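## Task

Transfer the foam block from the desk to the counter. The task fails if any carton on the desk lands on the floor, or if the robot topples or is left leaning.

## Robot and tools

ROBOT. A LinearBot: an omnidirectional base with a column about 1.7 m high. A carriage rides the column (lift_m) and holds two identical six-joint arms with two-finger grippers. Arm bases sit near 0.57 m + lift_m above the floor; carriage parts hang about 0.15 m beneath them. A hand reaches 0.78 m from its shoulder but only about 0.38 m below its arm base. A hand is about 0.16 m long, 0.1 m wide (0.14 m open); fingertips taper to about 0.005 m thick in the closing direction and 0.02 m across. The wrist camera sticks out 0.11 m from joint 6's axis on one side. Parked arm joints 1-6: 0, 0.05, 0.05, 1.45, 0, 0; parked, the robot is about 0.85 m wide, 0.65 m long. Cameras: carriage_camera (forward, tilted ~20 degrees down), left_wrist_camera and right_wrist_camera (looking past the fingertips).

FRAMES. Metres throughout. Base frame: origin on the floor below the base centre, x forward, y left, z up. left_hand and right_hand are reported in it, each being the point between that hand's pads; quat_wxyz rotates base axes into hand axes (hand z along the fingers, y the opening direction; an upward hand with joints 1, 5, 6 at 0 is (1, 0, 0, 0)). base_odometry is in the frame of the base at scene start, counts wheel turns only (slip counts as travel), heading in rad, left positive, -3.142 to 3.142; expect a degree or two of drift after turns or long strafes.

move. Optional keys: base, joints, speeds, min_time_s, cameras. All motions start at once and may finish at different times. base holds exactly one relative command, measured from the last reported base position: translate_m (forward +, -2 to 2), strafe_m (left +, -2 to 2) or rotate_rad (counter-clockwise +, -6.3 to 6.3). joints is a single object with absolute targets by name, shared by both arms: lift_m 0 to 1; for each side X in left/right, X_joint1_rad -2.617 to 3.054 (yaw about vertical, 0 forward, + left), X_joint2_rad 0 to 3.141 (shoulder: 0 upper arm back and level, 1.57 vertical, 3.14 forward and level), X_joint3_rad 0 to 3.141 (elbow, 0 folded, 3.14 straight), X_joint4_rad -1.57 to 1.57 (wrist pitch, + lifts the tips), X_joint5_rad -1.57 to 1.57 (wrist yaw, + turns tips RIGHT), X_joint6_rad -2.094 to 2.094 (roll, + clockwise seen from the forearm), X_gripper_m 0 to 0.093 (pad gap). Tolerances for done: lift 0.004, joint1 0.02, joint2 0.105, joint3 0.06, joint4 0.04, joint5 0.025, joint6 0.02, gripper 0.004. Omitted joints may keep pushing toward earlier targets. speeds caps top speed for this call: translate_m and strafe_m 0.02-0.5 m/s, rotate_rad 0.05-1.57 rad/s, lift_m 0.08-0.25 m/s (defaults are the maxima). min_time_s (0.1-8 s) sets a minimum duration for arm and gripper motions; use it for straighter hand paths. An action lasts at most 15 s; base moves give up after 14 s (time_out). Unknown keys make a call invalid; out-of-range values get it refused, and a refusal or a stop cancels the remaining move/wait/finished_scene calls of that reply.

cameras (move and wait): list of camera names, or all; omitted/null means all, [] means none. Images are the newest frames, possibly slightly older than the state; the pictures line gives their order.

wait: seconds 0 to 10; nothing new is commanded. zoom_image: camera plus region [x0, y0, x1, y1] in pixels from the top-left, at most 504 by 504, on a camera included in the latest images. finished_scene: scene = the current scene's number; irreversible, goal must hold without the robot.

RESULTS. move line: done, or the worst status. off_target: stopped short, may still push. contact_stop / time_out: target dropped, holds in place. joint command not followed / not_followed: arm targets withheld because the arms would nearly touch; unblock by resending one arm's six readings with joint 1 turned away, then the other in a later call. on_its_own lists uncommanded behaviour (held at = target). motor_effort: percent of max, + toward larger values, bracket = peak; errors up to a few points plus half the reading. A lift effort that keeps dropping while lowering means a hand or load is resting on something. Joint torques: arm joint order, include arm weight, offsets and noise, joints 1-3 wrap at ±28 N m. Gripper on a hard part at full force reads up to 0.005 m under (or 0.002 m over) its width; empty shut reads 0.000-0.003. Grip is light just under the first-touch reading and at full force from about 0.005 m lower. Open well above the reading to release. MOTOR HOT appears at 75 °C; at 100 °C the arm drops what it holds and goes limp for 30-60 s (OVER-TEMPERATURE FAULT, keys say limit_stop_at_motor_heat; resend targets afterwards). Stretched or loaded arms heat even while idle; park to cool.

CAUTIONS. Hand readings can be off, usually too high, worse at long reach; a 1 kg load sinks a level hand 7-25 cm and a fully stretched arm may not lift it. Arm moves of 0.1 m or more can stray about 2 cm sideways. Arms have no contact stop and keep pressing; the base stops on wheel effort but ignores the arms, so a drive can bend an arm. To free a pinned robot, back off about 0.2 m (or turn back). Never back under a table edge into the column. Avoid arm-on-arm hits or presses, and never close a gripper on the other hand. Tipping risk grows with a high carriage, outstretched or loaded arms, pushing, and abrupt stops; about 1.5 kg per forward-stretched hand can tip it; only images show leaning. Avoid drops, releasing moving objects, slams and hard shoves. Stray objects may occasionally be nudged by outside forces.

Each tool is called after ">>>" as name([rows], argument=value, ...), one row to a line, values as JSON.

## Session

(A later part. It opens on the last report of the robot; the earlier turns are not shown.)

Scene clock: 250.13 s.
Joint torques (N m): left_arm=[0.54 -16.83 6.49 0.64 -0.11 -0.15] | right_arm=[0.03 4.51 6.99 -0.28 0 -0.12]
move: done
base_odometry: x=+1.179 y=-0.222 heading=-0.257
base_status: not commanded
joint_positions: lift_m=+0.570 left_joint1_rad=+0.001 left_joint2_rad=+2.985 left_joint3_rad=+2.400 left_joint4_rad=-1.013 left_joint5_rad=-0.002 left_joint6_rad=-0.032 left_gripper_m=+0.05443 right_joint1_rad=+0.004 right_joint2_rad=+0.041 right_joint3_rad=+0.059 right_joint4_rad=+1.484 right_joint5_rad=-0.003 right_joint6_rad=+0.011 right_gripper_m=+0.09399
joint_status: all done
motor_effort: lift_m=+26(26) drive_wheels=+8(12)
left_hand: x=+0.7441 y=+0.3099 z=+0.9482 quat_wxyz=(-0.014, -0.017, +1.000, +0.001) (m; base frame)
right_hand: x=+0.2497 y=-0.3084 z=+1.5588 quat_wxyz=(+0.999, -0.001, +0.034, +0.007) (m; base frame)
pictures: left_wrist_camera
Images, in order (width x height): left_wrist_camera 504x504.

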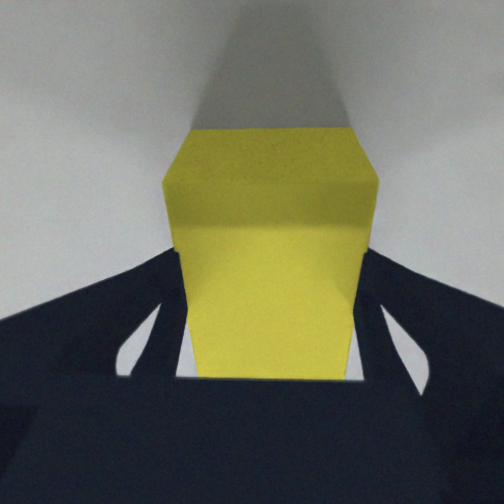

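>>> move(joints={"lift_m": 0.573, "left_gripper_m": 0.064}, speeds={"lift_m": 0.08}, min_time_s=1.2, cameras=["left_wrist_camera"])

>>> move(joints={"left_gripper_m": 0.09}, min_time_s=0.8, cameras=["left_wrist_camera"])

>>> move(joints={"lift_m": 0.7}, speeds={"lift_m": 0.15}, cameras=["left_wrist_camera", "carriage_camera"])

Scene clock: 260.80 s.
Joint torques (N m): left_arm=[0.57 -16.79 6.54 0.59 -0.1 -0.13] | right_arm=[0.02 4.52 6.99 -0.28 0.01 -0.11]
move: done
base_odometry: x=+1.179 y=-0.222 heading=-0.257
base_status: not commanded
joint_positions: lift_m=+0.573 left_joint1_rad=+0.001 left_joint2_rad=+2.986 left_joint3_rad=+2.400 left_joint4_rad=-1.006 left_joint5_rad=-0.002 left_joint6_rad=-0.032 left_gripper_m=+0.06393 right_joint1_rad=+0.004 right_joint2_rad=+0.041 right_joint3_rad=+0.059 right_joint4_rad=+1.484 right_joint5_rad=-0.003 right_joint6_rad=+0.011 right_gripper_m=+0.09399
joint_status: all done
motor_effort: lift_m=+32(35) drive_wheels=+8(10)
left_hand: x=+0.7457 y=+0.3099 z=+0.9504 quat_wxyz=(-0.010, -0.017, +1.000, +0.001) (m; base frame)
right_hand: x=+0.2497 y=-0.3084 z=+1.5613 quat_wxyz=(+0.999, -0.001, +0.034, +0.007) (m; base frame)
pictures: left_wrist_camera
Images, in order (width x height): left_wrist_camera 504x504.

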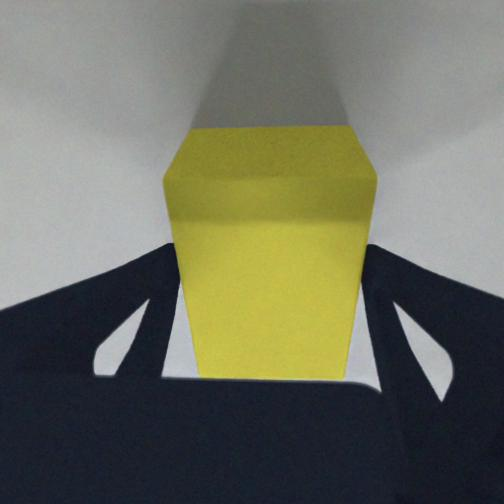

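Scene clock: 261.90 s.
Joint torques (N m): left_arm=[0.5 -16.77 6.54 0.58 -0.09 -0.13] | right_arm=[0.03 4.49 6.98 -0.29 0.01 -0.11]
move: done
base_odometry: x=+1.179 y=-0.222 heading=-0.257
base_status: not commanded
joint_positions: lift_m=+0.573 left_joint1_rad=+0.001 left_joint2_rad=+2.986 left_joint3_rad=+2.400 left_joint4_rad=-1.006 left_joint5_rad=-0.002 left_joint6_rad=-0.032 left_gripper_m=+0.08991 right_joint1_rad=+0.004 right_joint2_rad=+0.041 right_joint3_rad=+0.059 right_joint4_rad=+1.484 right_joint5_rad=-0.003 right_joint6_rad=+0.011 right_gripper_m=+0.09399
joint_status: all done
motor_effort: lift_m=+32(32) drive_wheels=+7(9)
left_hand: x=+0.7457 y=+0.3099 z=+0.9504 quat_wxyz=(-0.010, -0.017, +1.000, +0.001) (m; base frame)
right_hand: x=+0.2497 y=-0.3084 z=+1.5613 quat_wxyz=(+0.999, -0.001, +0.034, +0.007) (m; base frame)
pictures: left_wrist_camera
Images, in order (width x height): left_wrist_camera 504x504.

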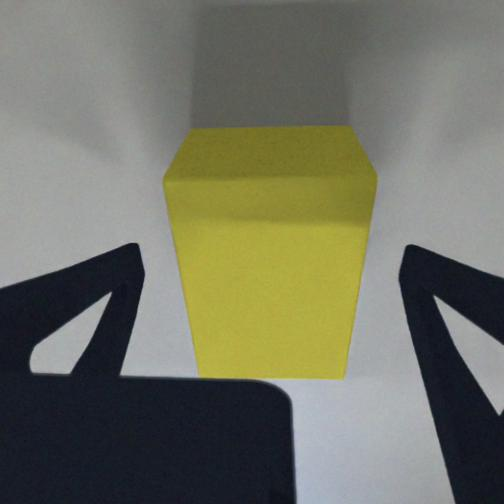

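Scene clock: 263.17 s.
Joint torques (N m): left_arm=[0.53 -17.1 6.53 0.55 -0.09 -0.13] | right_arm=[0.01 4.49 6.99 -0.27 -0.01 -0.11]
move: done
base_odometry: x=+1.179 y=-0.222 heading=-0.257
base_status: not commanded
joint_positions: lift_m=+0.700 left_joint1_rad=+0.001 left_joint2_rad=+2.990 left_joint3_rad=+2.400 left_joint4_rad=-1.003 left_joint5_rad=-0.002 left_joint6_rad=-0.032 left_gripper_m=+0.08991 right_joint1_rad=+0.004 right_joint2_rad=+0.041 right_joint3_rad=+0.059 right_joint4_rad=+1.484 right_joint5_rad=-0.003 right_joint6_rad=+0.011 right_gripper_m=+0.09399
joint_status: all done
motor_effort: lift_m=+30(37) drive_wheels=+6(13)
left_hand: x=+0.7452 y=+0.3099 z=+1.0757 quat_wxyz=(-0.011, -0.017, +1.000, +0.001) (m; base frame)
right_hand: x=+0.2497 y=-0.3084 z=+1.6884 quat_wxyz=(+0.999, -0.001, +0.034, +0.007) (m; base frame)
pictures: carriage_camera, left_wrist_camera
Images, in order (width x height): carriage_camera 504x504, left_wrist_camera 504x504.

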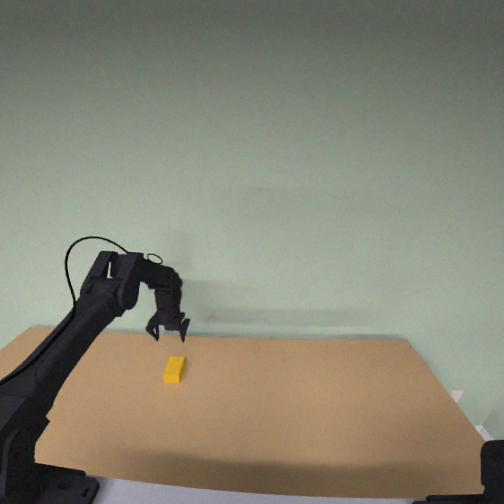

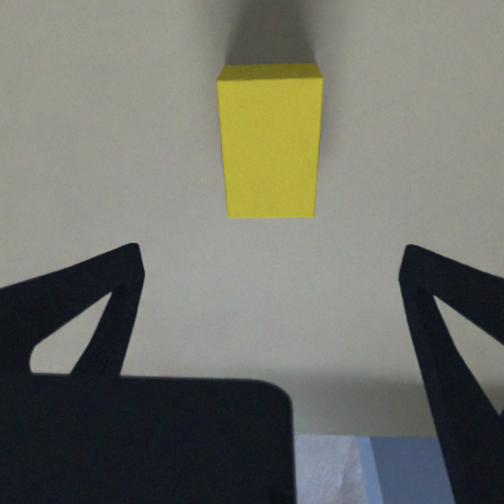

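>>> finished_scene(scene=2)

The scene is finished: the task was done.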